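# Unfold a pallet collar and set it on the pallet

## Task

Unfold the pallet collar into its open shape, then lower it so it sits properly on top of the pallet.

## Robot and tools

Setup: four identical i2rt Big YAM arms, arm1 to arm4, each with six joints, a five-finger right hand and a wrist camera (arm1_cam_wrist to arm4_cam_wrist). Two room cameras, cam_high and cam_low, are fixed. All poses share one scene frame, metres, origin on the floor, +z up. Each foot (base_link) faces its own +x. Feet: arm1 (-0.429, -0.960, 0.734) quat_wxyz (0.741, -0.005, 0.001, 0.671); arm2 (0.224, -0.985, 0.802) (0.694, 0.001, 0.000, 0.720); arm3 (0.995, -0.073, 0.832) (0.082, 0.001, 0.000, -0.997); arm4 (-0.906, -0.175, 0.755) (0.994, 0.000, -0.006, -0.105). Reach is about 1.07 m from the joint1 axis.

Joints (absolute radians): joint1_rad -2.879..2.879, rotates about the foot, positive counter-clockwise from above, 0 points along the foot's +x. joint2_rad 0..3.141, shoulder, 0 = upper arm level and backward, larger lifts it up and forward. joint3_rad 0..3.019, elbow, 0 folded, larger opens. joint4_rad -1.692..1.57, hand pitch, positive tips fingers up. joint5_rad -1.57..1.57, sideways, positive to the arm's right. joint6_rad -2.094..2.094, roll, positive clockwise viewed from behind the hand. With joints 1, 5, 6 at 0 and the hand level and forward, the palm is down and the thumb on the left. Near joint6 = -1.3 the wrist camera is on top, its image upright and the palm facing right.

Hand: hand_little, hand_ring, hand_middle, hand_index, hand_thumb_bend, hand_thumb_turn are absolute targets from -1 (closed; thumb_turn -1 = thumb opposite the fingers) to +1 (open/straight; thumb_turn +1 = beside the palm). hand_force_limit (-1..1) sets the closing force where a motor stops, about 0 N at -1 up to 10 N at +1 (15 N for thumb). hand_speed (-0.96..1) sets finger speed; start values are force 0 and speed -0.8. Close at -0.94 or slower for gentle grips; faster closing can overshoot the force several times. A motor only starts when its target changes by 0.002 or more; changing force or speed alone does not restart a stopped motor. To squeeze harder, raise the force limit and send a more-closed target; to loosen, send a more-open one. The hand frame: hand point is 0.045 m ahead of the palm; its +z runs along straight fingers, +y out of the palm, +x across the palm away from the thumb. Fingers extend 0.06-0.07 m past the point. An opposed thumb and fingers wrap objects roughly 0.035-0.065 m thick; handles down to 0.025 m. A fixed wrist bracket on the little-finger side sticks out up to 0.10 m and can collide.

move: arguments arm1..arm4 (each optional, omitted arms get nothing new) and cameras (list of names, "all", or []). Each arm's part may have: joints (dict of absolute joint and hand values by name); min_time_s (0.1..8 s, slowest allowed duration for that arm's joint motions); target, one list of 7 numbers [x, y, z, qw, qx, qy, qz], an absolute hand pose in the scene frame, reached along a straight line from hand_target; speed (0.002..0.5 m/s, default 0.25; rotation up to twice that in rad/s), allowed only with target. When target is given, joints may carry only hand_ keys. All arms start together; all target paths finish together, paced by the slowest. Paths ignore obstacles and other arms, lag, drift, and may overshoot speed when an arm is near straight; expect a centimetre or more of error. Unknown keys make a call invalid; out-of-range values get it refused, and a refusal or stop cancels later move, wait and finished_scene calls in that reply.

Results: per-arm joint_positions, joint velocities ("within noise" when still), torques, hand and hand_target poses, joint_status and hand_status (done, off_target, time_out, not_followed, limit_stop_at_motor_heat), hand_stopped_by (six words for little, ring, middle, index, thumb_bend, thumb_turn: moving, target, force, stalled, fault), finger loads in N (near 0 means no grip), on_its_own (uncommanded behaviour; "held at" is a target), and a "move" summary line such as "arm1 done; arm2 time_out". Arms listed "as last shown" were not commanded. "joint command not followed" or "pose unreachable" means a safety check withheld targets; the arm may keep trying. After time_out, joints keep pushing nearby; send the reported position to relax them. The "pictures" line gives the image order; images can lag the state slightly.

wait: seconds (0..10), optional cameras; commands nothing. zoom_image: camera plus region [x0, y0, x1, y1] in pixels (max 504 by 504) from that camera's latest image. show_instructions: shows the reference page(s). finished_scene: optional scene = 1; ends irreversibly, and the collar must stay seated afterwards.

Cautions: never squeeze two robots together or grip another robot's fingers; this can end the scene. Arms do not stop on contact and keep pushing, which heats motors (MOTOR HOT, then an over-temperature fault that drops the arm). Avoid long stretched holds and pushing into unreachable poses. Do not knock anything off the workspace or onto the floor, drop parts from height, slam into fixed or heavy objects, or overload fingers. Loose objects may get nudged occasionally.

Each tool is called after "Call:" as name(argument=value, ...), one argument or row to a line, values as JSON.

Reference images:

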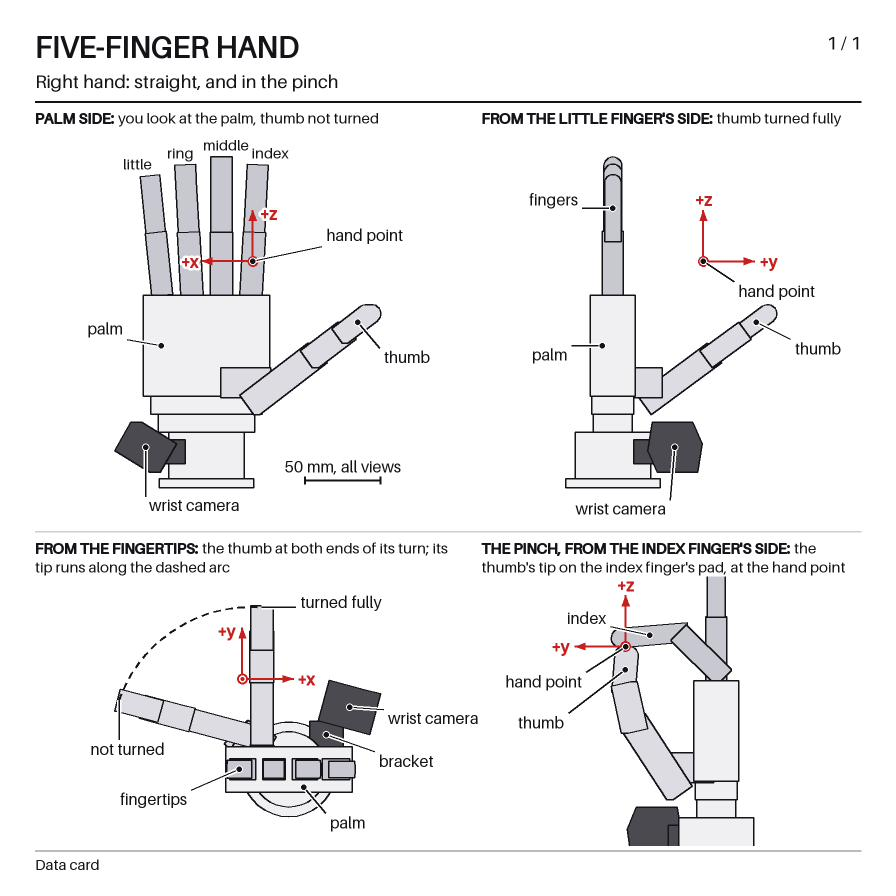

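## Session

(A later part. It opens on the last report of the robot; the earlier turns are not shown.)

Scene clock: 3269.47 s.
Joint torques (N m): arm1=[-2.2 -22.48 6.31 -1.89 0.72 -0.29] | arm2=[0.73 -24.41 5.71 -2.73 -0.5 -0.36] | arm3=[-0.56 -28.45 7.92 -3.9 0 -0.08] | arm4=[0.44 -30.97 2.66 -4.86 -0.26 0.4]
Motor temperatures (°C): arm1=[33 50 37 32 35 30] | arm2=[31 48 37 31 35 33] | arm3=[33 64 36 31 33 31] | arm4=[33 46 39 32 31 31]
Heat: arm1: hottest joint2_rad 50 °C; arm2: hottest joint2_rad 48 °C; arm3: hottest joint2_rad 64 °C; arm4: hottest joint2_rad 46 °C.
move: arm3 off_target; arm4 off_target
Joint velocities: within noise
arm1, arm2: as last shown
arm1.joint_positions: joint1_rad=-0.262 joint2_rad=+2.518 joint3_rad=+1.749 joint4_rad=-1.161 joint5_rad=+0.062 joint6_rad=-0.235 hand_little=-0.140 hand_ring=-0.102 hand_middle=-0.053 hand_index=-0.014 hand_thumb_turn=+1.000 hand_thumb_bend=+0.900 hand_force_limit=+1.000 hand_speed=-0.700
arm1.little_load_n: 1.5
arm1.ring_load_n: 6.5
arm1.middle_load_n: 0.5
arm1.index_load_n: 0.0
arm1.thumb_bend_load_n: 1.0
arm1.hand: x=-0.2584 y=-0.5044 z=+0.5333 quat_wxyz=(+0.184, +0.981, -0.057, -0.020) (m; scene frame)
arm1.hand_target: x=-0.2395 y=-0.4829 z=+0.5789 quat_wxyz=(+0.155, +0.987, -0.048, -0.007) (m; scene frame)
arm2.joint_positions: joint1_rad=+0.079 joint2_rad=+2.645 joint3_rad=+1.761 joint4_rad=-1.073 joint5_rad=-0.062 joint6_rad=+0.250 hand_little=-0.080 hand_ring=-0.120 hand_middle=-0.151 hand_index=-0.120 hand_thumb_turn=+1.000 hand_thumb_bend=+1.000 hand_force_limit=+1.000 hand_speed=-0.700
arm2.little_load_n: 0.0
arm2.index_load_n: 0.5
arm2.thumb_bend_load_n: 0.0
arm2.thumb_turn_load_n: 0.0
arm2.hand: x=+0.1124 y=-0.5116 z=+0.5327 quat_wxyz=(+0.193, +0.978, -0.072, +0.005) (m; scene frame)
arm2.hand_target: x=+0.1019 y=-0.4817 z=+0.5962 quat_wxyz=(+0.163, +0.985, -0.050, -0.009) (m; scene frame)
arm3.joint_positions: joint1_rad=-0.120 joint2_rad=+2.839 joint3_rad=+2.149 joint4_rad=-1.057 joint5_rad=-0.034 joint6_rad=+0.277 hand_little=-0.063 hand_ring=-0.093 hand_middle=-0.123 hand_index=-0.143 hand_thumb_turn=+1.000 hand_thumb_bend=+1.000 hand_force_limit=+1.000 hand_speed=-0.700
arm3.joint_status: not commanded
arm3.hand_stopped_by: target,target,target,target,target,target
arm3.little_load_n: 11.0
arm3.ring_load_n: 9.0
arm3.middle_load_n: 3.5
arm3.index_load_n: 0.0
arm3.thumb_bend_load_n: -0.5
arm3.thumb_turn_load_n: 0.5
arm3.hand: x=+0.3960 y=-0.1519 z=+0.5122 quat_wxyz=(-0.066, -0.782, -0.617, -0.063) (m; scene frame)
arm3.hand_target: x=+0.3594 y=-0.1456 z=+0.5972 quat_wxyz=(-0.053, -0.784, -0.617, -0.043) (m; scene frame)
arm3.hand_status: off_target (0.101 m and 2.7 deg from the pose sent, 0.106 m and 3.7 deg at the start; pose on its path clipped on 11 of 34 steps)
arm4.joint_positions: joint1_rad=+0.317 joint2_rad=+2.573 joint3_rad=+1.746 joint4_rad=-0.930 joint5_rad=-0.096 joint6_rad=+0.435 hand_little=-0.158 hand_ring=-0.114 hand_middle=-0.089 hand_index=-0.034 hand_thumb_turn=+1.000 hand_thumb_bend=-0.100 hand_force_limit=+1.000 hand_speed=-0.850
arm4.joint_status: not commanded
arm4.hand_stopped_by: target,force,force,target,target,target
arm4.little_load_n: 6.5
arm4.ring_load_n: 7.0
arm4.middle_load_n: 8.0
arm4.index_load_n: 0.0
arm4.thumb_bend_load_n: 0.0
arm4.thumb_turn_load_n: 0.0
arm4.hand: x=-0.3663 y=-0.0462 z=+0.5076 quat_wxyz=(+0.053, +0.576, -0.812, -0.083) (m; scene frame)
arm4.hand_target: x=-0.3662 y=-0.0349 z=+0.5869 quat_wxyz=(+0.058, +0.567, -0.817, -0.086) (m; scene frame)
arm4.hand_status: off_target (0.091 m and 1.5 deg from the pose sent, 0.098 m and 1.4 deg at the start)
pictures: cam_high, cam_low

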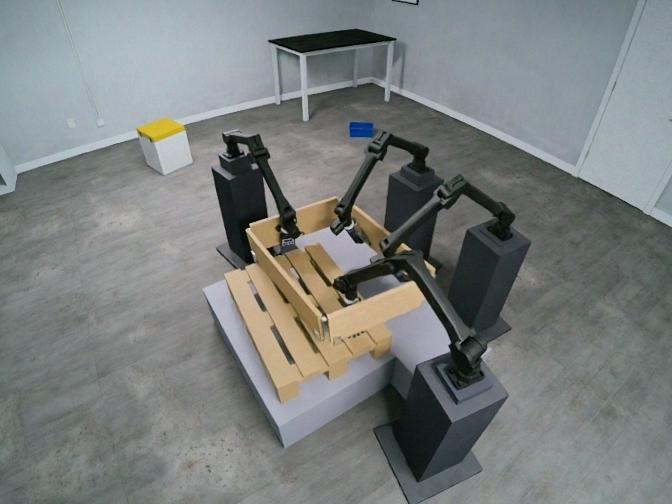

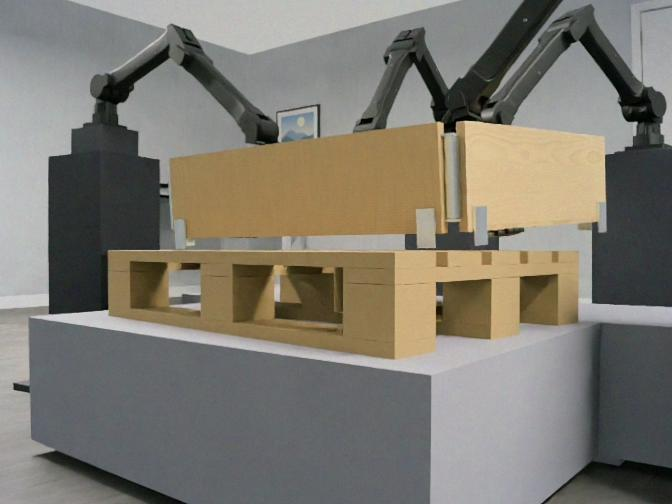

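Call:
zoom_image(
  camera="cam_high",
  region=[220, 180, 340, 360],
)

Call:
zoom_image(
  camera="cam_high",
  region=[320, 180, 450, 360],
)

Scaled by 2.800 from the camera's 672x504 image, which has a finer 960x720 frame.

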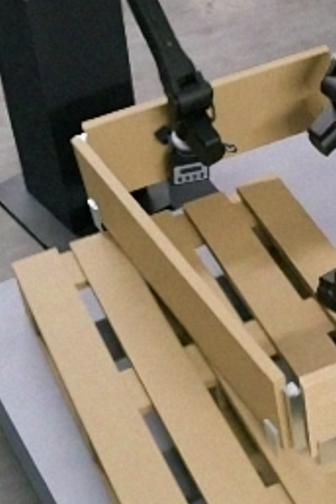

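Scaled by 2.800 from the camera's 672x504 image, which has a finer 960x720 frame.

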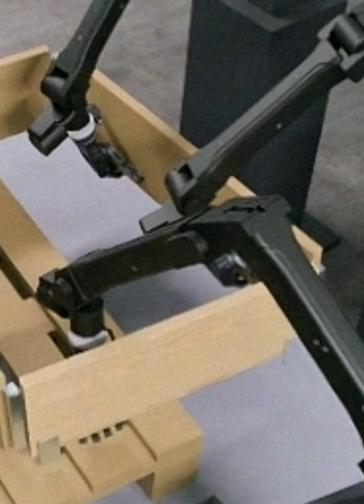

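Call:
move(
  arm1={"target": [-0.2455, -0.437, 0.580, 0.1547, 0.9875, -0.0583, -0.0086], "speed": 0.04},
  arm2={"target": [0.097, -0.444, 0.598, 0.1629, 0.9854, -0.0603, -0.0107], "speed": 0.04},
  arm3={"target": [0.353, -0.110, 0.608, -0.0528, -0.7807, -0.6211, -0.0433], "speed": 0.04},
  arm4={"target": [-0.376, 0.018, 0.598, 0.0585, 0.5713, -0.8140, -0.0857], "speed": 0.04},
  cameras=["cam_low", "cam_high", "arm1_cam_wrist", "arm2_cam_wrist", "arm3_cam_wrist", "arm4_cam_wrist"],
)

Call:
zoom_image(
  camera="cam_low",
  region=[380, 190, 640, 300],
)

Call:
zoom_image(
  camera="cam_low",
  region=[80, 140, 340, 300],
)

Scene clock: 3303.33 s.
Joint torques (N m): arm1=[-1.03 -20.42 9.5 -1.88 0.58 -0.18] | arm2=[0.79 -21.54 11.33 -3.26 -0.63 -0.21] | arm3=[-1.61 -27.16 9.09 -4.08 0.14 -0.06] | arm4=[0.91 -30.21 3.38 -4.55 -0.87 0.59]
Motor temperatures (°C): arm1=[33 50 37 32 35 30] | arm2=[31 49 37 31 34 33] | arm3=[33 65 36 31 33 31] | arm4=[33 54 38 33 31 31]
Heat: arm1: hottest joint2_rad 50 °C; arm2: hottest joint2_rad 49 °C; arm3: hottest joint2_rad 65 °C; arm4: hottest joint2_rad 54 °C.
move: arm1 off_target; arm2 off_target; arm3 off_target; arm4 off_target
Joint velocities: within noise
arm1.joint_positions: joint1_rad=-0.245 joint2_rad=+2.570 joint3_rad=+1.905 joint4_rad=-1.266 joint5_rad=+0.048 joint6_rad=-0.198 hand_little=-0.140 hand_ring=-0.102 hand_middle=-0.053 hand_index=-0.014 hand_thumb_turn=+1.000 hand_thumb_bend=+0.900 hand_force_limit=+1.000 hand_speed=-0.700
arm1.joint_status: not commanded
arm1.hand_stopped_by: target,target,target,target,target,target
arm1.little_load_n: 2.0
arm1.ring_load_n: 7.0
arm1.middle_load_n: 1.0
arm1.index_load_n: 0.5
arm1.thumb_bend_load_n: 1.0
arm1.thumb_turn_load_n: 0.5
arm1.hand: x=-0.2593 y=-0.4672 z=+0.5446 quat_wxyz=(+0.183, +0.980, -0.068, -0.022) (m; scene frame)
arm1.hand_target: x=-0.2468 y=-0.4386 z=+0.5791 quat_wxyz=(+0.154, +0.986, -0.058, -0.009) (m; scene frame)
arm1.hand_status: off_target (0.049 m and 3.9 deg from the pose sent, 0.083 m and 3.7 deg at the start)
arm2.joint_positions: joint1_rad=+0.074 joint2_rad=+2.670 joint3_rad=+1.872 joint4_rad=-1.145 joint5_rad=-0.062 joint6_rad=+0.253 hand_little=-0.080 hand_ring=-0.120 hand_middle=-0.151 hand_index=-0.120 hand_thumb_turn=+1.000 hand_thumb_bend=+1.000 hand_force_limit=+1.000 hand_speed=-0.700
arm2.joint_status: not commanded
arm2.hand_stopped_by: target,target,target,target,target,target
arm2.little_load_n: 0.0
arm2.ring_load_n: 0.0
arm2.middle_load_n: 10.5
arm2.index_load_n: 1.0
arm2.thumb_bend_load_n: 0.0
arm2.thumb_turn_load_n: 0.5
arm2.hand: x=+0.1110 y=-0.4807 z=+0.5436 quat_wxyz=(+0.187, +0.980, -0.075, +0.003) (m; scene frame)
arm2.hand_target: x=+0.0982 y=-0.4460 z=+0.5952 quat_wxyz=(+0.162, +0.985, -0.061, -0.010) (m; scene frame)
arm2.hand_status: off_target (0.067 m and 3.7 deg from the pose sent, 0.095 m and 4.2 deg at the start)
arm3.joint_positions: joint1_rad=-0.158 joint2_rad=+2.839 joint3_rad=+2.171 joint4_rad=-1.071 joint5_rad=-0.039 joint6_rad=+0.217 hand_little=-0.063 hand_ring=-0.093 hand_middle=-0.123 hand_index=-0.143 hand_thumb_turn=+1.000 hand_thumb_bend=+1.000 hand_force_limit=+1.000 hand_speed=-0.700
arm3.joint_status: not commanded
arm3.hand_stopped_by: target,target,target,target,target,target
arm3.little_load_n: 9.5
arm3.ring_load_n: 8.5
arm3.middle_load_n: 3.5
arm3.index_load_n: 0.0
arm3.thumb_bend_load_n: -1.0
arm3.thumb_turn_load_n: 0.0
arm3.hand: x=+0.3889 y=-0.1267 z=+0.5184 quat_wxyz=(-0.068, -0.776, -0.625, -0.055) (m; scene frame)
arm3.hand_target: x=+0.3539 y=-0.1130 z=+0.6015 quat_wxyz=(-0.055, -0.781, -0.621, -0.040) (m; scene frame)
arm3.hand_status: off_target (0.098 m and 2.3 deg from the pose sent, 0.113 m and 2.7 deg at the start)
arm4.joint_positions: joint1_rad=+0.392 joint2_rad=+2.562 joint3_rad=+1.737 joint4_rad=-0.930 joint5_rad=-0.094 joint6_rad=+0.487 hand_little=-0.158 hand_ring=-0.114 hand_middle=-0.089 hand_index=-0.034 hand_thumb_turn=+1.000 hand_thumb_bend=-0.100 hand_force_limit=+1.000 hand_speed=-0.850
arm4.joint_status: not commanded
arm4.hand_stopped_by: target,force,force,target,target,target
arm4.little_load_n: 6.0
arm4.ring_load_n: 7.0
arm4.middle_load_n: 8.0
arm4.index_load_n: 0.0
arm4.thumb_bend_load_n: 0.0
arm4.thumb_turn_load_n: 0.0
arm4.hand: x=-0.3759 y=-0.0041 z=+0.5110 quat_wxyz=(+0.058, +0.585, -0.805, -0.078) (m; scene frame)
arm4.hand_target: x=-0.3748 y=+0.0173 z=+0.5877 quat_wxyz=(+0.058, +0.572, -0.814, -0.086) (m; scene frame)
arm4.hand_status: off_target (0.090 m and 2.1 deg from the pose sent, 0.111 m and 1.0 deg at the start)
pictures: arm1_cam_wrist, arm2_cam_wrist, arm3_cam_wrist, arm4_cam_wrist, cam_high, cam_low

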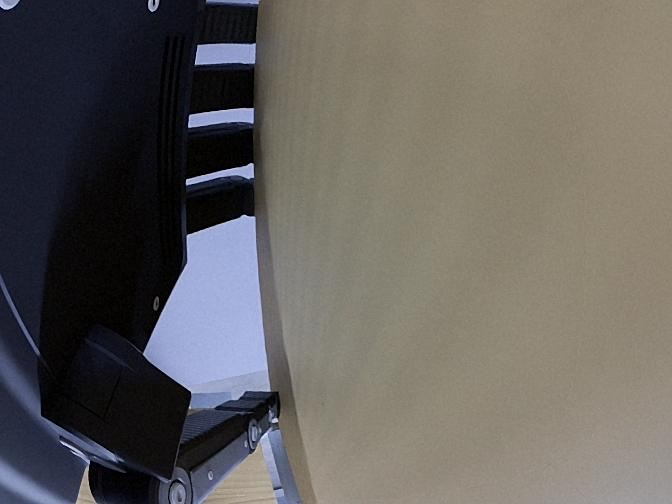

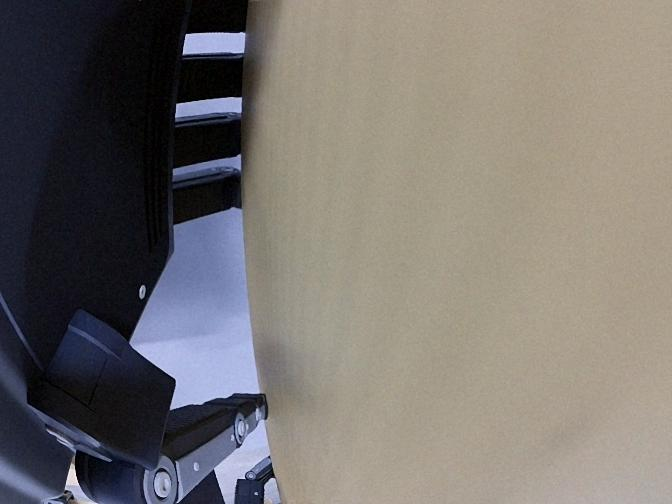

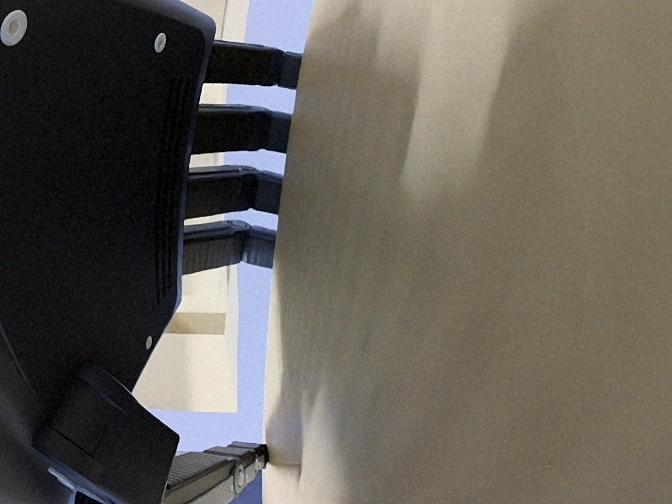

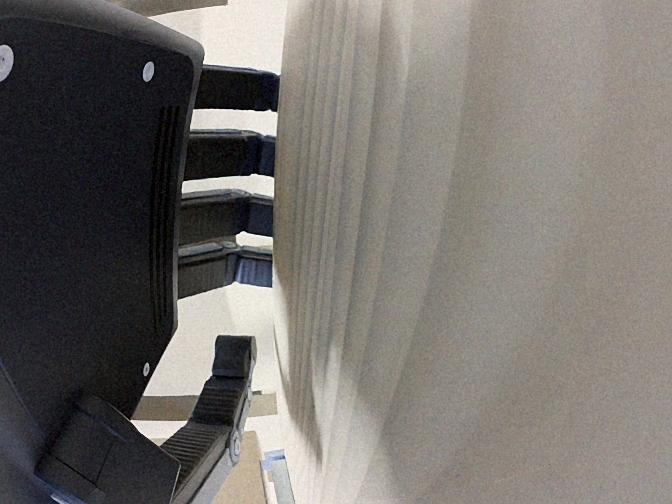

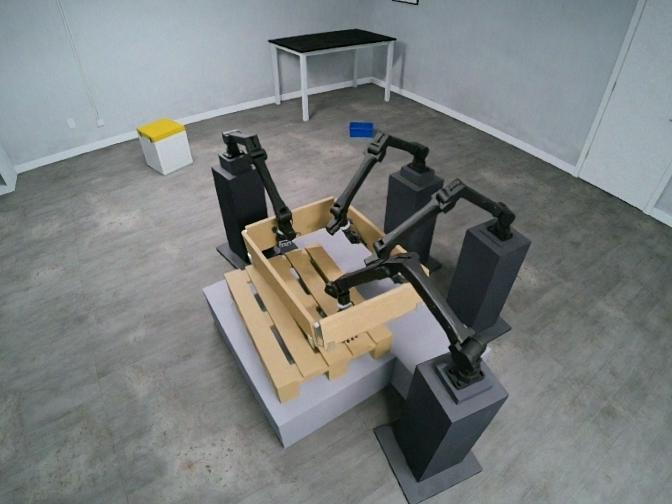

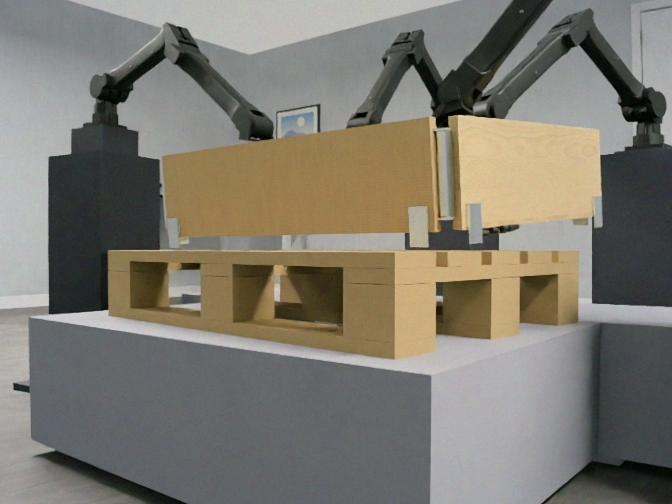

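Scaled by 1.938 from the camera's 672x504 image, which has a finer 960x720 frame.

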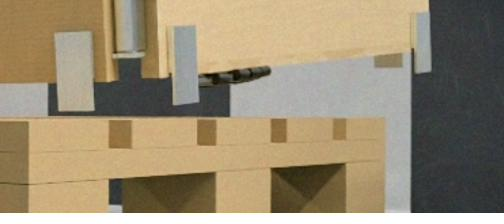

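Scaled by 1.938 from the camera's 672x504 image, which has a finer 960x720 frame.

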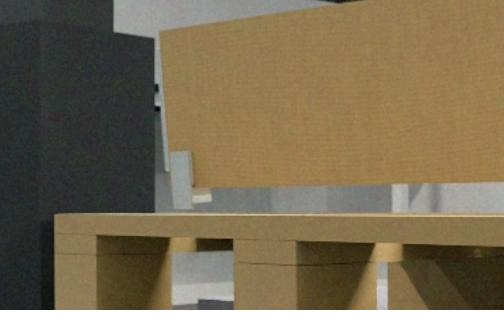

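Call:
move(
  arm1={"target": [-0.256, -0.379, 0.576, 0.1539, 0.985, -0.0728, -0.0113], "speed": 0.04},
  arm2={"target": [0.091, -0.396, 0.595, 0.1619, 0.984, -0.0758, -0.0124], "speed": 0.04},
  arm3={"target": [0.338, -0.066, 0.606, -0.0547, -0.7763, -0.6269, -0.0404], "speed": 0.04},
  arm4={"target": [-0.405, 0.087, 0.593, 0.0586, 0.5781, -0.8097, -0.0856], "speed": 0.04},
  cameras=["cam_low", "cam_high"],
)

Call:
zoom_image(
  camera="cam_low",
  region=[380, 190, 640, 300],
)

Call:
zoom_image(
  camera="cam_low",
  region=[80, 140, 340, 300],
)

Scene clock: 3326.30 s.
Joint torques (N m): arm1=[-1.26 -21.48 10.35 -1.58 0.47 -0.04] | arm2=[0.44 -22.18 13.19 -3.44 -0.67 -0.18] | arm3=[-1.67 -26.58 9.74 -4.79 -0.04 0.17] | arm4=[2.32 -30.33 2.17 -3.59 -0.76 0.83]
Motor temperatures (°C): arm1=[33 50 39 32 35 30] | arm2=[31 49 40 31 35 33] | arm3=[33 64 38 32 33 31] | arm4=[33 51 38 33 32 32]
Heat: arm1: hottest joint2_rad 50 °C; arm2: hottest joint2_rad 49 °C; arm3: hottest joint2_rad 64 °C; arm4: hottest joint2_rad 51 °C.
move: arm1 off_target; arm2 off_target; arm3 off_target; arm4 off_target
Joint velocities: within noise
arm1.joint_positions: joint1_rad=-0.209 joint2_rad=+2.731 joint3_rad=+2.234 joint4_rad=-1.444 joint5_rad=+0.031 joint6_rad=-0.149 hand_little=-0.140 hand_ring=-0.102 hand_middle=-0.053 hand_index=-0.014 hand_thumb_turn=+1.000 hand_thumb_bend=+0.900 hand_force_limit=+1.000 hand_speed=-0.700
arm1.joint_status: not commanded
arm1.hand_stopped_by: target,target,target,target,target,target
arm1.little_load_n: 2.0
arm1.ring_load_n: 6.5
arm1.middle_load_n: 0.5
arm1.index_load_n: 0.0
arm1.thumb_bend_load_n: 0.5
arm1.thumb_turn_load_n: 0.0
arm1.hand: x=-0.2678 y=-0.4093 z=+0.5399 quat_wxyz=(+0.187, +0.979, -0.076, -0.024) (m; scene frame)
arm1.hand_target: x=-0.2568 y=-0.3804 z=+0.5762 quat_wxyz=(+0.153, +0.985, -0.073, -0.011) (m; scene frame)
arm1.hand_status: off_target (0.049 m and 4.2 deg from the pose sent, 0.094 m and 3.7 deg at the start)
arm2.joint_positions: joint1_rad=+0.074 joint2_rad=+2.792 joint3_rad=+2.140 joint4_rad=-1.284 joint5_rad=-0.070 joint6_rad=+0.275 hand_little=-0.080 hand_ring=-0.120 hand_middle=-0.151 hand_index=-0.120 hand_thumb_turn=+1.000 hand_thumb_bend=+1.000 hand_force_limit=+1.000 hand_speed=-0.700
arm2.joint_status: not commanded
arm2.hand_stopped_by: target,target,target,target,target,target
arm2.little_load_n: 0.0
arm2.ring_load_n: 0.0
arm2.middle_load_n: 10.0
arm2.index_load_n: 1.0
arm2.thumb_bend_load_n: 0.5
arm2.thumb_turn_load_n: 0.5
arm2.hand: x=+0.1029 y=-0.4307 z=+0.5384 quat_wxyz=(+0.184, +0.979, -0.086, +0.001) (m; scene frame)
arm2.hand_target: x=+0.0916 y=-0.3979 z=+0.5933 quat_wxyz=(+0.160, +0.984, -0.076, -0.013) (m; scene frame)
arm2.hand_status: off_target (0.067 m and 3.2 deg from the pose sent, 0.101 m and 3.4 deg at the start)
arm3.joint_positions: joint1_rad=-0.218 joint2_rad=+2.894 joint3_rad=+2.301 joint4_rad=-1.120 joint5_rad=-0.016 joint6_rad=+0.114 hand_little=-0.063 hand_ring=-0.093 hand_middle=-0.123 hand_index=-0.143 hand_thumb_turn=+1.000 hand_thumb_bend=+1.000 hand_force_limit=+1.000 hand_speed=-0.700
arm3.joint_status: not commanded
arm3.hand_stopped_by: target,target,target,target,target,target
arm3.little_load_n: 6.0
arm3.ring_load_n: 8.0
arm3.middle_load_n: 6.0
arm3.index_load_n: 2.0
arm3.thumb_bend_load_n: -0.5
arm3.thumb_turn_load_n: 0.0
arm3.hand: x=+0.3659 y=-0.0792 z=+0.5174 quat_wxyz=(-0.055, -0.762, -0.643, -0.048) (m; scene frame)
arm3.hand_target: x=+0.3375 y=-0.0655 z=+0.5985 quat_wxyz=(-0.049, -0.776, -0.627, -0.040) (m; scene frame)
arm3.hand_status: off_target (0.094 m and 2.6 deg from the pose sent, 0.118 m and 2.3 deg at the start)
arm4.joint_positions: joint1_rad=+0.500 joint2_rad=+2.553 joint3_rad=+1.711 joint4_rad=-0.918 joint5_rad=-0.120 joint6_rad=+0.564 hand_little=-0.158 hand_ring=-0.114 hand_middle=-0.089 hand_index=-0.034 hand_thumb_turn=+1.000 hand_thumb_bend=-0.100 hand_force_limit=+1.000 hand_speed=-0.850
arm4.joint_status: not commanded
arm4.hand_stopped_by: target,force,force,target,target,target
arm4.little_load_n: 6.5
arm4.ring_load_n: 6.0
arm4.middle_load_n: 6.5
arm4.index_load_n: 0.0
arm4.thumb_bend_load_n: 0.0
arm4.thumb_turn_load_n: 0.0
arm4.hand: x=-0.4019 y=+0.0579 z=+0.5113 quat_wxyz=(+0.063, +0.596, -0.796, -0.084) (m; scene frame)
arm4.hand_target: x=-0.4037 y=+0.0856 z=+0.5840 quat_wxyz=(+0.058, +0.579, -0.809, -0.087) (m; scene frame)
arm4.hand_status: off_target (0.087 m and 2.6 deg from the pose sent, 0.126 m and 1.3 deg at the start)
pictures: cam_high, cam_low

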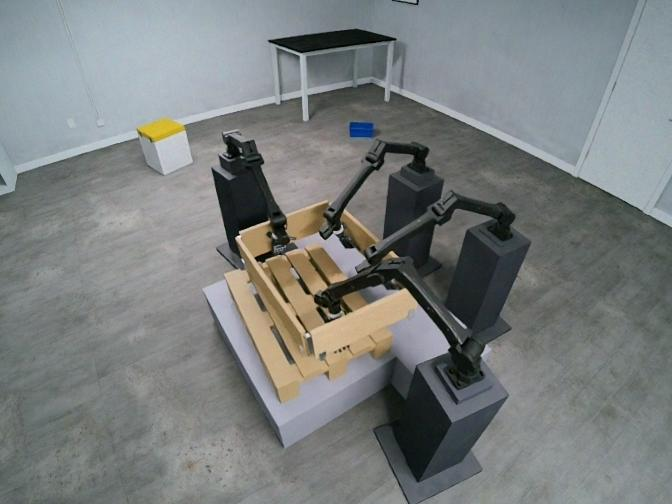

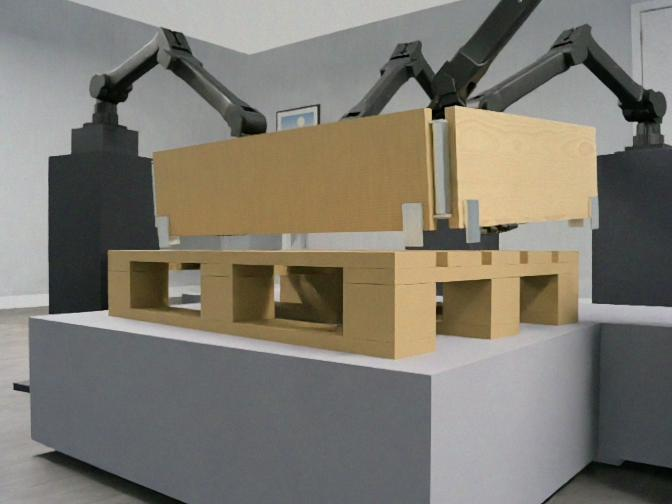

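Scaled by 1.938 from the camera's 672x504 image, which has a finer 960x720 frame.

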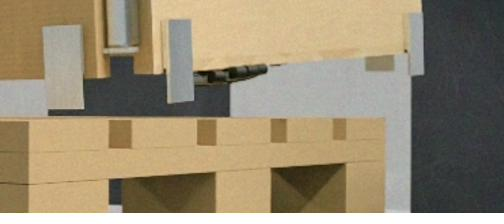

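Scaled by 1.938 from the camera's 672x504 image, which has a finer 960x720 frame.

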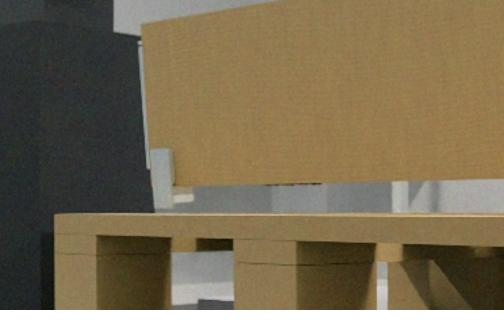

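Call:
move(
  arm1={"target": [-0.269, -0.315, 0.576, 0.1528, 0.9837, -0.0902, -0.0137], "speed": 0.04},
  arm2={"target": [0.082, -0.343, 0.594, 0.1598, 0.9827, -0.0932, -0.0158], "speed": 0.04},
  arm3={"target": [0.325, -0.013, 0.606, -0.0485, -0.7678, -0.6371, -0.0406], "speed": 0.04},
  arm4={"target": [-0.424, 0.166, 0.593, 0.0591, 0.5895, -0.8015, -0.0862], "speed": 0.04},
  cameras=["cam_low", "cam_high", "arm1_cam_wrist", "arm2_cam_wrist", "arm3_cam_wrist", "arm4_cam_wrist"],
)

Call:
zoom_image(
  camera="cam_low",
  region=[380, 190, 640, 300],
)

Call:
zoom_image(
  camera="cam_low",
  region=[80, 140, 340, 300],
)

Scene clock: 3336.87 s.
Joint torques (N m): arm1=[-0.97 -22.83 11.44 -1.1 0.31 0.12] | arm2=[0.44 -22.95 15.94 -3.22 -0.59 -0.07] | arm3=[-2.84 -26.99 10.93 -5.37 -0.31 0.14] | arm4=[3.84 -28.92 5.31 -4.12 -0.7 1.03]
Motor temperatures (°C): arm1=[33 52 39 32 35 30] | arm2=[31 50 41 31 35 33] | arm3=[33 62 38 32 33 31] | arm4=[33 52 38 33 32 32]
Heat: arm1: hottest joint2_rad 52 °C; arm2: hottest joint2_rad 50 °C; arm3: hottest joint2_rad 62 °C; arm4: hottest joint2_rad 52 °C.
move: arm1 off_target; arm2 off_target; arm3 off_target; arm4 off_target
Joint velocities: within noise
arm1.joint_positions: joint1_rad=-0.175 joint2_rad=+2.964 joint3_rad=+2.721 joint4_rad=-1.653 joint5_rad=+0.011 joint6_rad=-0.094 hand_little=-0.140 hand_ring=-0.103 hand_middle=-0.053 hand_index=-0.014 hand_thumb_turn=+1.000 hand_thumb_bend=+0.900 hand_force_limit=+1.000 hand_speed=-0.700
arm1.joint_status: not commanded
arm1.hand_stopped_by: target,target,target,target,target,target
arm1.little_load_n: 3.5
arm1.ring_load_n: 4.0
arm1.middle_load_n: 0.0
arm1.index_load_n: 0.0
arm1.thumb_bend_load_n: 0.5
arm1.thumb_turn_load_n: 0.0
arm1.hand: x=-0.2780 y=-0.3470 z=+0.5337 quat_wxyz=(+0.164, +0.982, -0.089, -0.021) (m; scene frame)
arm1.hand_target: x=-0.2704 y=-0.3176 z=+0.5757 quat_wxyz=(+0.120, +0.988, -0.092, -0.008) (m; scene frame)
arm1.hand_status: off_target (0.054 m and 1.6 deg from the pose sent, 0.101 m and 4.5 deg at the start; a joint's target at an end of its range on 44 of 87 steps)
arm2.joint_positions: joint1_rad=+0.076 joint2_rad=+3.045 joint3_rad=+2.657 joint4_rad=-1.555 joint5_rad=-0.082 joint6_rad=+0.298 hand_little=-0.080 hand_ring=-0.120 hand_middle=-0.151 hand_index=-0.120 hand_thumb_turn=+1.000 hand_thumb_bend=+1.000 hand_force_limit=+1.000 hand_speed=-0.700
arm2.joint_status: not commanded
arm2.hand_stopped_by: target,target,target,target,target,target
arm2.little_load_n: 0.0
arm2.ring_load_n: 0.0
arm2.middle_load_n: 7.5
arm2.index_load_n: 0.0
arm2.thumb_bend_load_n: 0.5
arm2.thumb_turn_load_n: 0.0
arm2.hand: x=+0.0925 y=-0.3777 z=+0.5302 quat_wxyz=(+0.189, +0.977, -0.098, -0.002) (m; scene frame)
arm2.hand_target: x=+0.0818 y=-0.3457 z=+0.5908 quat_wxyz=(+0.157, +0.983, -0.093, -0.016) (m; scene frame)
arm2.hand_status: off_target (0.073 m and 3.7 deg from the pose sent, 0.106 m and 3.4 deg at the start)
arm3.joint_positions: joint1_rad=-0.279 joint2_rad=+2.974 joint3_rad=+2.468 joint4_rad=-1.185 joint5_rad=+0.003 joint6_rad=+0.025 hand_little=-0.063 hand_ring=-0.093 hand_middle=-0.122 hand_index=-0.143 hand_thumb_turn=+1.000 hand_thumb_bend=+1.000 hand_force_limit=+1.000 hand_speed=-0.700
arm3.joint_status: not commanded
arm3.hand_stopped_by: target,target,target,target,target,target
arm3.little_load_n: 3.0
arm3.ring_load_n: 8.0
arm3.middle_load_n: 8.5
arm3.index_load_n: 6.5
arm3.thumb_bend_load_n: -0.5
arm3.thumb_turn_load_n: 0.0
arm3.hand: x=+0.3467 y=-0.0295 z=+0.5128 quat_wxyz=(-0.044, -0.753, -0.655, -0.043) (m; scene frame)
arm3.hand_target: x=+0.3233 y=-0.0137 z=+0.5978 quat_wxyz=(-0.044, -0.769, -0.637, -0.037) (m; scene frame)
arm3.hand_status: off_target (0.097 m and 2.7 deg from the pose sent, 0.118 m and 1.5 deg at the start)
arm4.joint_positions: joint1_rad=+0.612 joint2_rad=+2.553 joint3_rad=+1.725 joint4_rad=-0.912 joint5_rad=-0.142 joint6_rad=+0.642 hand_little=-0.158 hand_ring=-0.114 hand_middle=-0.089 hand_index=-0.034 hand_thumb_turn=+1.000 hand_thumb_bend=-0.100 hand_force_limit=+1.000 hand_speed=-0.850
arm4.joint_status: not commanded
arm4.hand_stopped_by: target,force,force,target,target,target
arm4.little_load_n: 9.0
arm4.ring_load_n: 7.0
arm4.middle_load_n: 6.0
arm4.index_load_n: 0.0
arm4.thumb_bend_load_n: 0.0
arm4.thumb_turn_load_n: -0.5
arm4.hand: x=-0.4210 y=+0.1238 z=+0.5142 quat_wxyz=(+0.059, +0.609, -0.786, -0.085) (m; scene frame)
arm4.hand_target: x=-0.4230 y=+0.1638 z=+0.5853 quat_wxyz=(+0.056, +0.591, -0.800, -0.087) (m; scene frame)
arm4.hand_status: off_target (0.089 m and 2.9 deg from the pose sent, 0.137 m and 1.1 deg at the start)
pictures: arm1_cam_wrist, arm2_cam_wrist, arm3_cam_wrist, arm4_cam_wrist, cam_high, cam_low

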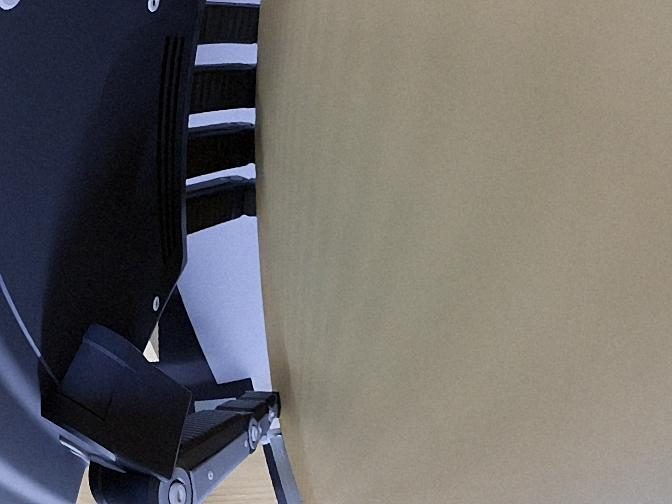

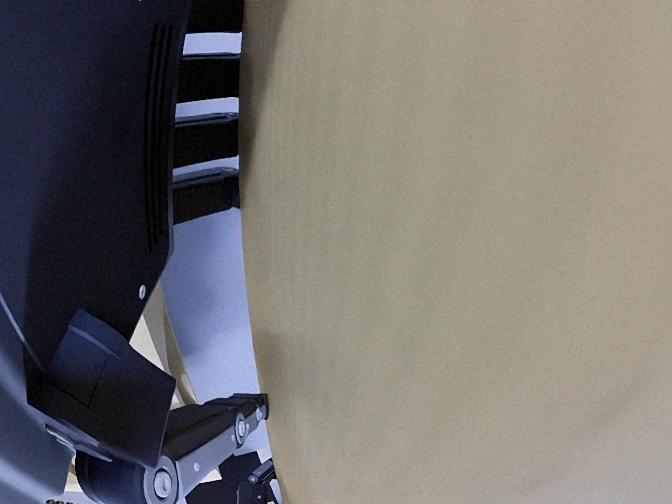

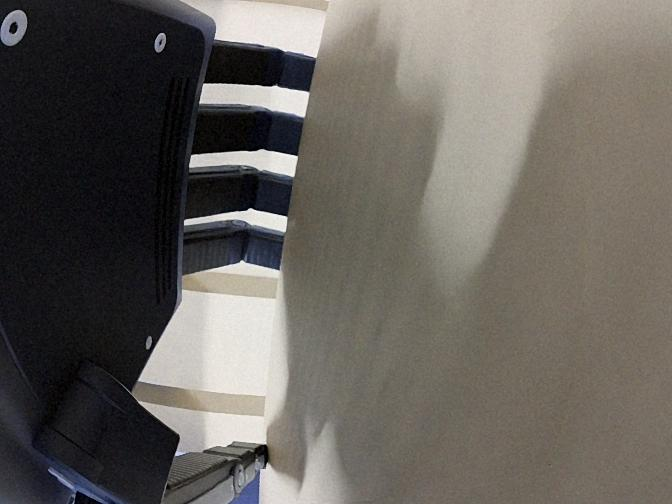

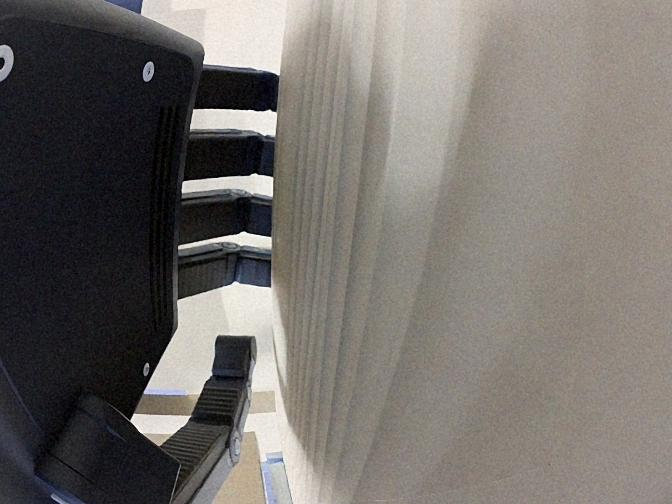

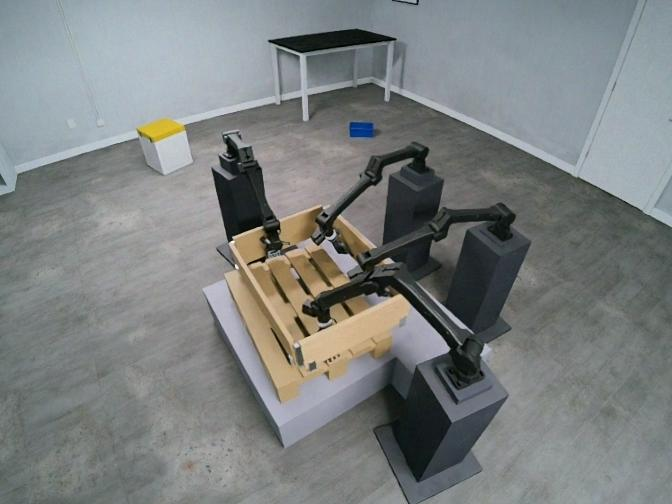

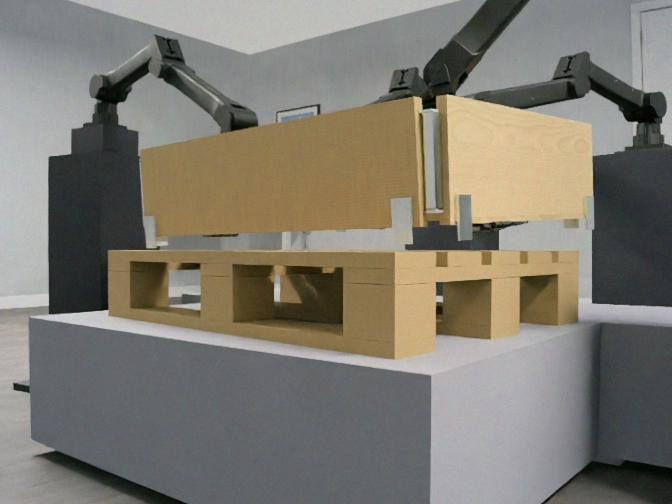

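Scaled by 1.938 from the camera's 672x504 image, which has a finer 960x720 frame.

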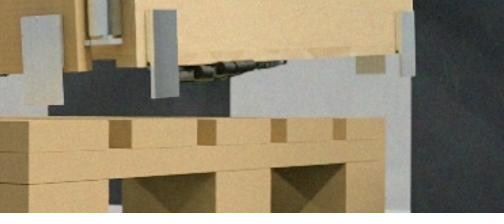

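Scaled by 1.938 from the camera's 672x504 image, which has a finer 960x720 frame.

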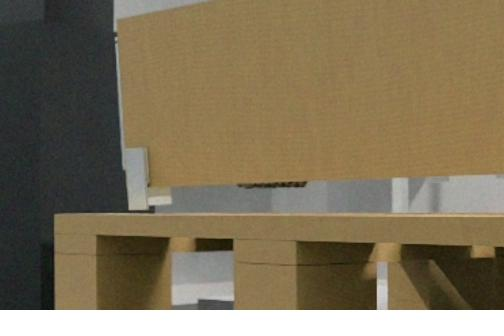

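Call:
zoom_image(
  camera="cam_high",
  region=[210, 190, 340, 410],
)

Call:
zoom_image(
  camera="cam_high",
  region=[280, 190, 430, 410],
)

Scaled by 2.291 from the camera's 672x504 image, which has a finer 960x720 frame.

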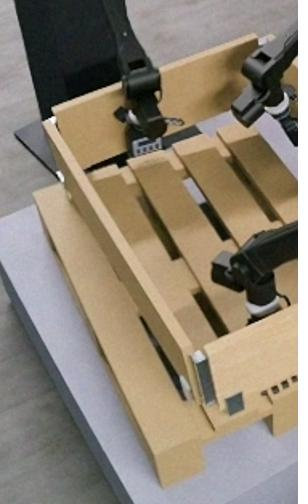

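Scaled by 2.291 from the camera's 672x504 image, which has a finer 960x720 frame.

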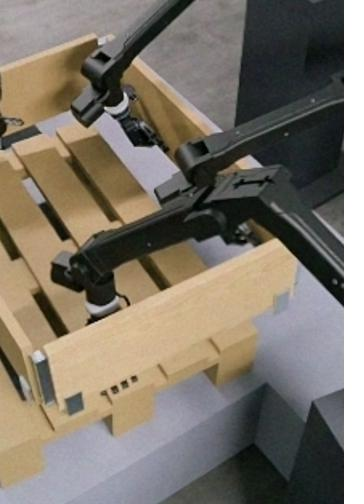

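Call:
move(
  arm1={"target": [-0.264, -0.263, 0.575, 0.1199, 0.9872, -0.1006, -0.009], "speed": 0.04},
  arm2={"target": [0.087, -0.296, 0.592, 0.1569, 0.9822, -0.1016, -0.0174], "speed": 0.04},
  arm3={"target": [0.335, 0.024, 0.606, -0.0445, -0.7773, -0.627, -0.0364], "speed": 0.04},
  arm4={"target": [-0.409, 0.222, 0.593, 0.0549, 0.5806, -0.8077, -0.0877], "speed": 0.04},
  cameras=["cam_low", "cam_high", "arm1_cam_wrist", "arm2_cam_wrist"],
)

Call:
zoom_image(
  camera="cam_low",
  region=[360, 190, 620, 300],
)

Call:
zoom_image(
  camera="cam_low",
  region=[60, 140, 320, 300],
)

Call:
zoom_image(
  camera="cam_high",
  region=[210, 190, 430, 410],
)

Scene clock: 3421.90 s.
Joint torques (N m): arm1=[-1.26 -24.64 11.88 -0.32 0.21 0.36] | arm2=[-0.79 -24.64 16.99 -1.07 -0.61 0.03] | arm3=[-3.14 -28.63 6.13 -3.49 -0.01 0] | arm4=[5.25 -28.4 8.53 -4.67 -1.08 1.13]
Motor temperatures (°C): arm1=[33 57 46 32 34 29] | arm2=[31 54 45 31 34 33] | arm3=[33 60 42 32 33 31] | arm4=[33 55 39 33 32 34]
Heat: arm1: hottest joint2_rad 57 °C; arm2: hottest joint2_rad 54 °C; arm3: hottest joint2_rad 60 °C; arm4: hottest joint2_rad 55 °C.
move: arm1 off_target; arm2 off_target; arm3 off_target; arm4 off_target
Joint velocities: within noise
arm1.joint_positions: joint1_rad=-0.166 joint2_rad=+3.024 joint3_rad=+2.846 joint4_rad=-1.581 joint5_rad=+0.006 joint6_rad=-0.091 hand_little=-0.139 hand_ring=-0.103 hand_middle=-0.053 hand_index=-0.014 hand_thumb_turn=+1.000 hand_thumb_bend=+0.900 hand_force_limit=+1.000 hand_speed=-0.700
arm1.joint_status: not commanded
arm1.hand_stopped_by: target,target,target,target,target,target
arm1.little_load_n: 11.5
arm1.ring_load_n: 0.0
arm1.middle_load_n: 0.5
arm1.index_load_n: 0.0
arm1.thumb_bend_load_n: 0.0
arm1.thumb_turn_load_n: 0.0
arm1.hand: x=-0.2747 y=-0.3091 z=+0.5169 quat_wxyz=(+0.098, +0.991, -0.087, -0.010) (m; scene frame)
arm1.hand_target: x=-0.2654 y=-0.2689 z=+0.5762 quat_wxyz=(+0.034, +0.994, -0.104, +0.004) (m; scene frame)
arm1.hand_status: off_target (0.075 m and 3.1 deg from the pose sent, 0.095 m and 5.5 deg at the start; a joint's target at an end of its range on 57 of 61 steps)
arm2.joint_positions: joint1_rad=+0.071 joint2_rad=+3.130 joint3_rad=+2.823 joint4_rad=-1.590 joint5_rad=-0.080 joint6_rad=+0.321 hand_little=-0.080 hand_ring=-0.120 hand_middle=-0.151 hand_index=-0.120 hand_thumb_turn=+1.000 hand_thumb_bend=+1.000 hand_force_limit=+1.000 hand_speed=-0.700
arm2.joint_status: not commanded
arm2.hand_stopped_by: target,target,target,target,target,target
arm2.little_load_n: 0.0
arm2.ring_load_n: 0.0
arm2.middle_load_n: 9.0
arm2.index_load_n: 1.0
arm2.thumb_bend_load_n: -1.0
arm2.thumb_turn_load_n: 0.0
arm2.hand: x=+0.0926 y=-0.3590 z=+0.5206 quat_wxyz=(+0.166, +0.980, -0.111, -0.005) (m; scene frame)
arm2.hand_target: x=+0.0893 y=-0.3036 z=+0.5928 quat_wxyz=(+0.094, +0.988, -0.117, -0.029) (m; scene frame)
arm2.hand_status: off_target (0.095 m and 2.1 deg from the pose sent, 0.103 m and 4.1 deg at the start; a joint's target at an end of its range on 46 of 61 steps)
arm3.joint_positions: joint1_rad=-0.301 joint2_rad=+2.975 joint3_rad=+2.451 joint4_rad=-1.185 joint5_rad=-0.011 joint6_rad=+0.028 hand_little=-0.064 hand_ring=-0.093 hand_middle=-0.122 hand_index=-0.142 hand_thumb_turn=+1.000 hand_thumb_bend=+1.000 hand_force_limit=+1.000 hand_speed=-0.700
arm3.joint_status: not commanded
arm3.hand_stopped_by: target,target,target,target,target,target
arm3.little_load_n: 0.0
arm3.ring_load_n: 3.5
arm3.middle_load_n: 9.5
arm3.index_load_n: 13.5
arm3.thumb_bend_load_n: 0.0
arm3.thumb_turn_load_n: 0.0
arm3.hand: x=+0.3554 y=-0.0195 z=+0.5083 quat_wxyz=(-0.055, -0.761, -0.645, -0.043) (m; scene frame)
arm3.hand_target: x=+0.3349 y=+0.0167 z=+0.5905 quat_wxyz=(-0.047, -0.778, -0.625, -0.033) (m; scene frame)
arm3.hand_status: off_target (0.109 m and 3.1 deg from the pose sent, 0.108 m and 4.3 deg at the start; pose on its path clipped on 28 of 61 steps)
arm4.joint_positions: joint1_rad=+0.651 joint2_rad=+2.616 joint3_rad=+1.826 joint4_rad=-0.935 joint5_rad=-0.146 joint6_rad=+0.709 hand_little=-0.158 hand_ring=-0.114 hand_middle=-0.089 hand_index=-0.034 hand_thumb_turn=+1.000 hand_thumb_bend=-0.100 hand_force_limit=+1.000 hand_speed=-0.850
arm4.joint_status: not commanded
arm4.hand_stopped_by: target,force,force,target,target,target
arm4.little_load_n: 10.5
arm4.ring_load_n: 6.5
arm4.middle_load_n: 3.5
arm4.index_load_n: 0.0
arm4.thumb_bend_load_n: 0.0
arm4.thumb_turn_load_n: 0.0
arm4.hand: x=-0.4093 y=+0.1569 z=+0.5009 quat_wxyz=(+0.055, +0.599, -0.795, -0.083) (m; scene frame)
arm4.hand_target: x=-0.4108 y=+0.2124 z=+0.5760 quat_wxyz=(+0.051, +0.583, -0.806, -0.089) (m; scene frame)
arm4.hand_status: off_target (0.113 m and 2.6 deg from the pose sent, 0.126 m and 4.1 deg at the start; pose on its path clipped on 34 of 61 steps)
pictures: arm1_cam_wrist, arm2_cam_wrist, cam_high, cam_low

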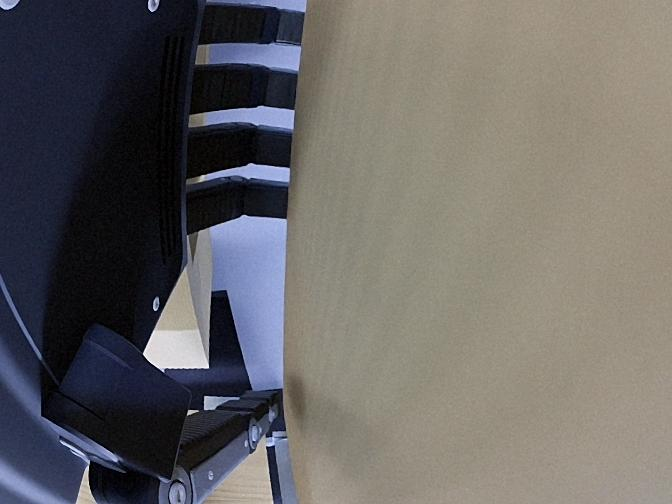

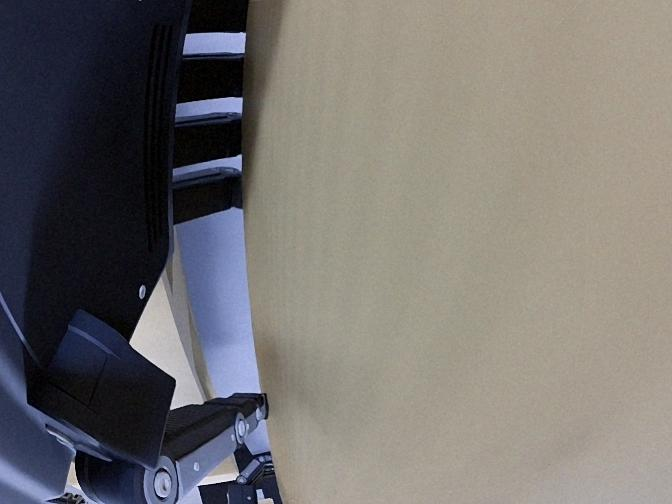

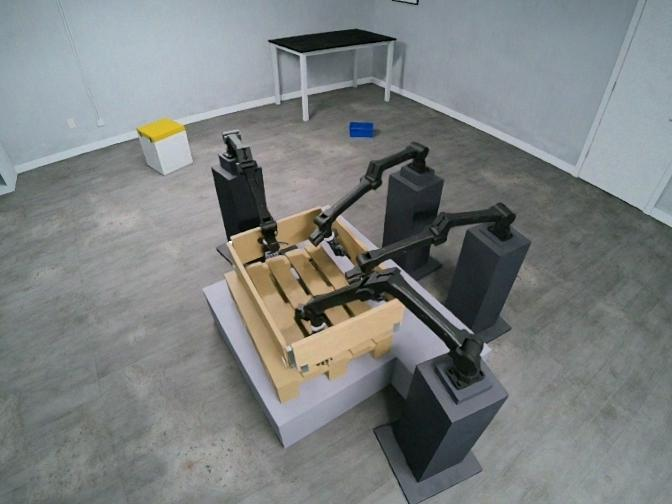

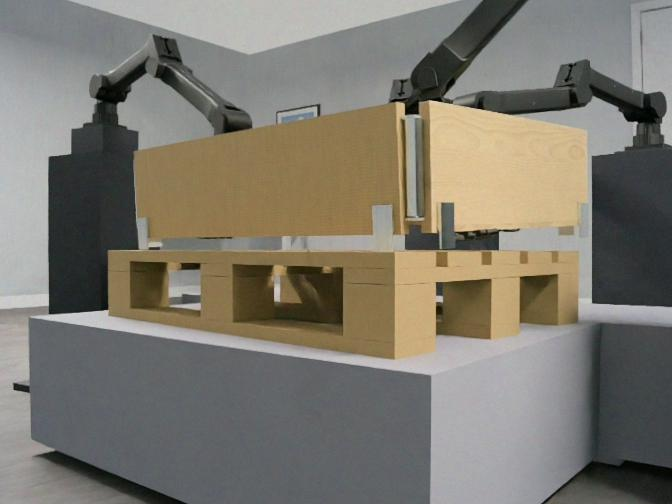

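Scaled by 1.938 from the camera's 672x504 image, which has a finer 960x720 frame.

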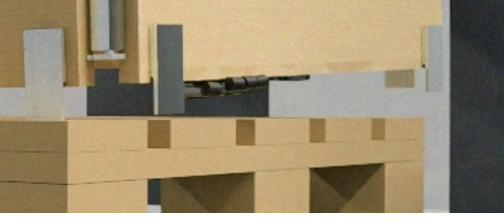

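Scaled by 1.938 from the camera's 672x504 image, which has a finer 960x720 frame.

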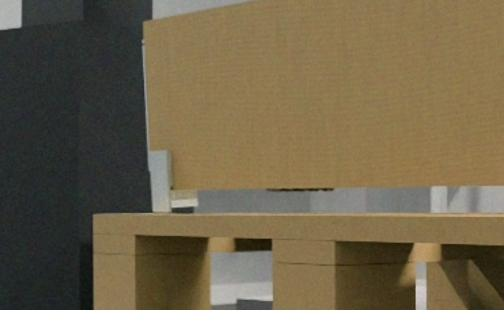

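Scaled by 2.291 from the camera's 672x504 image, which has a finer 960x720 frame.

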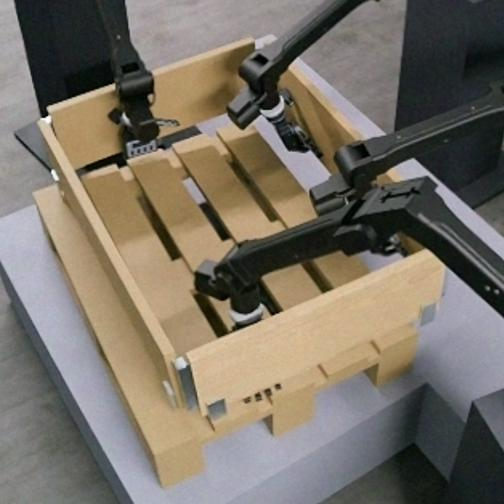

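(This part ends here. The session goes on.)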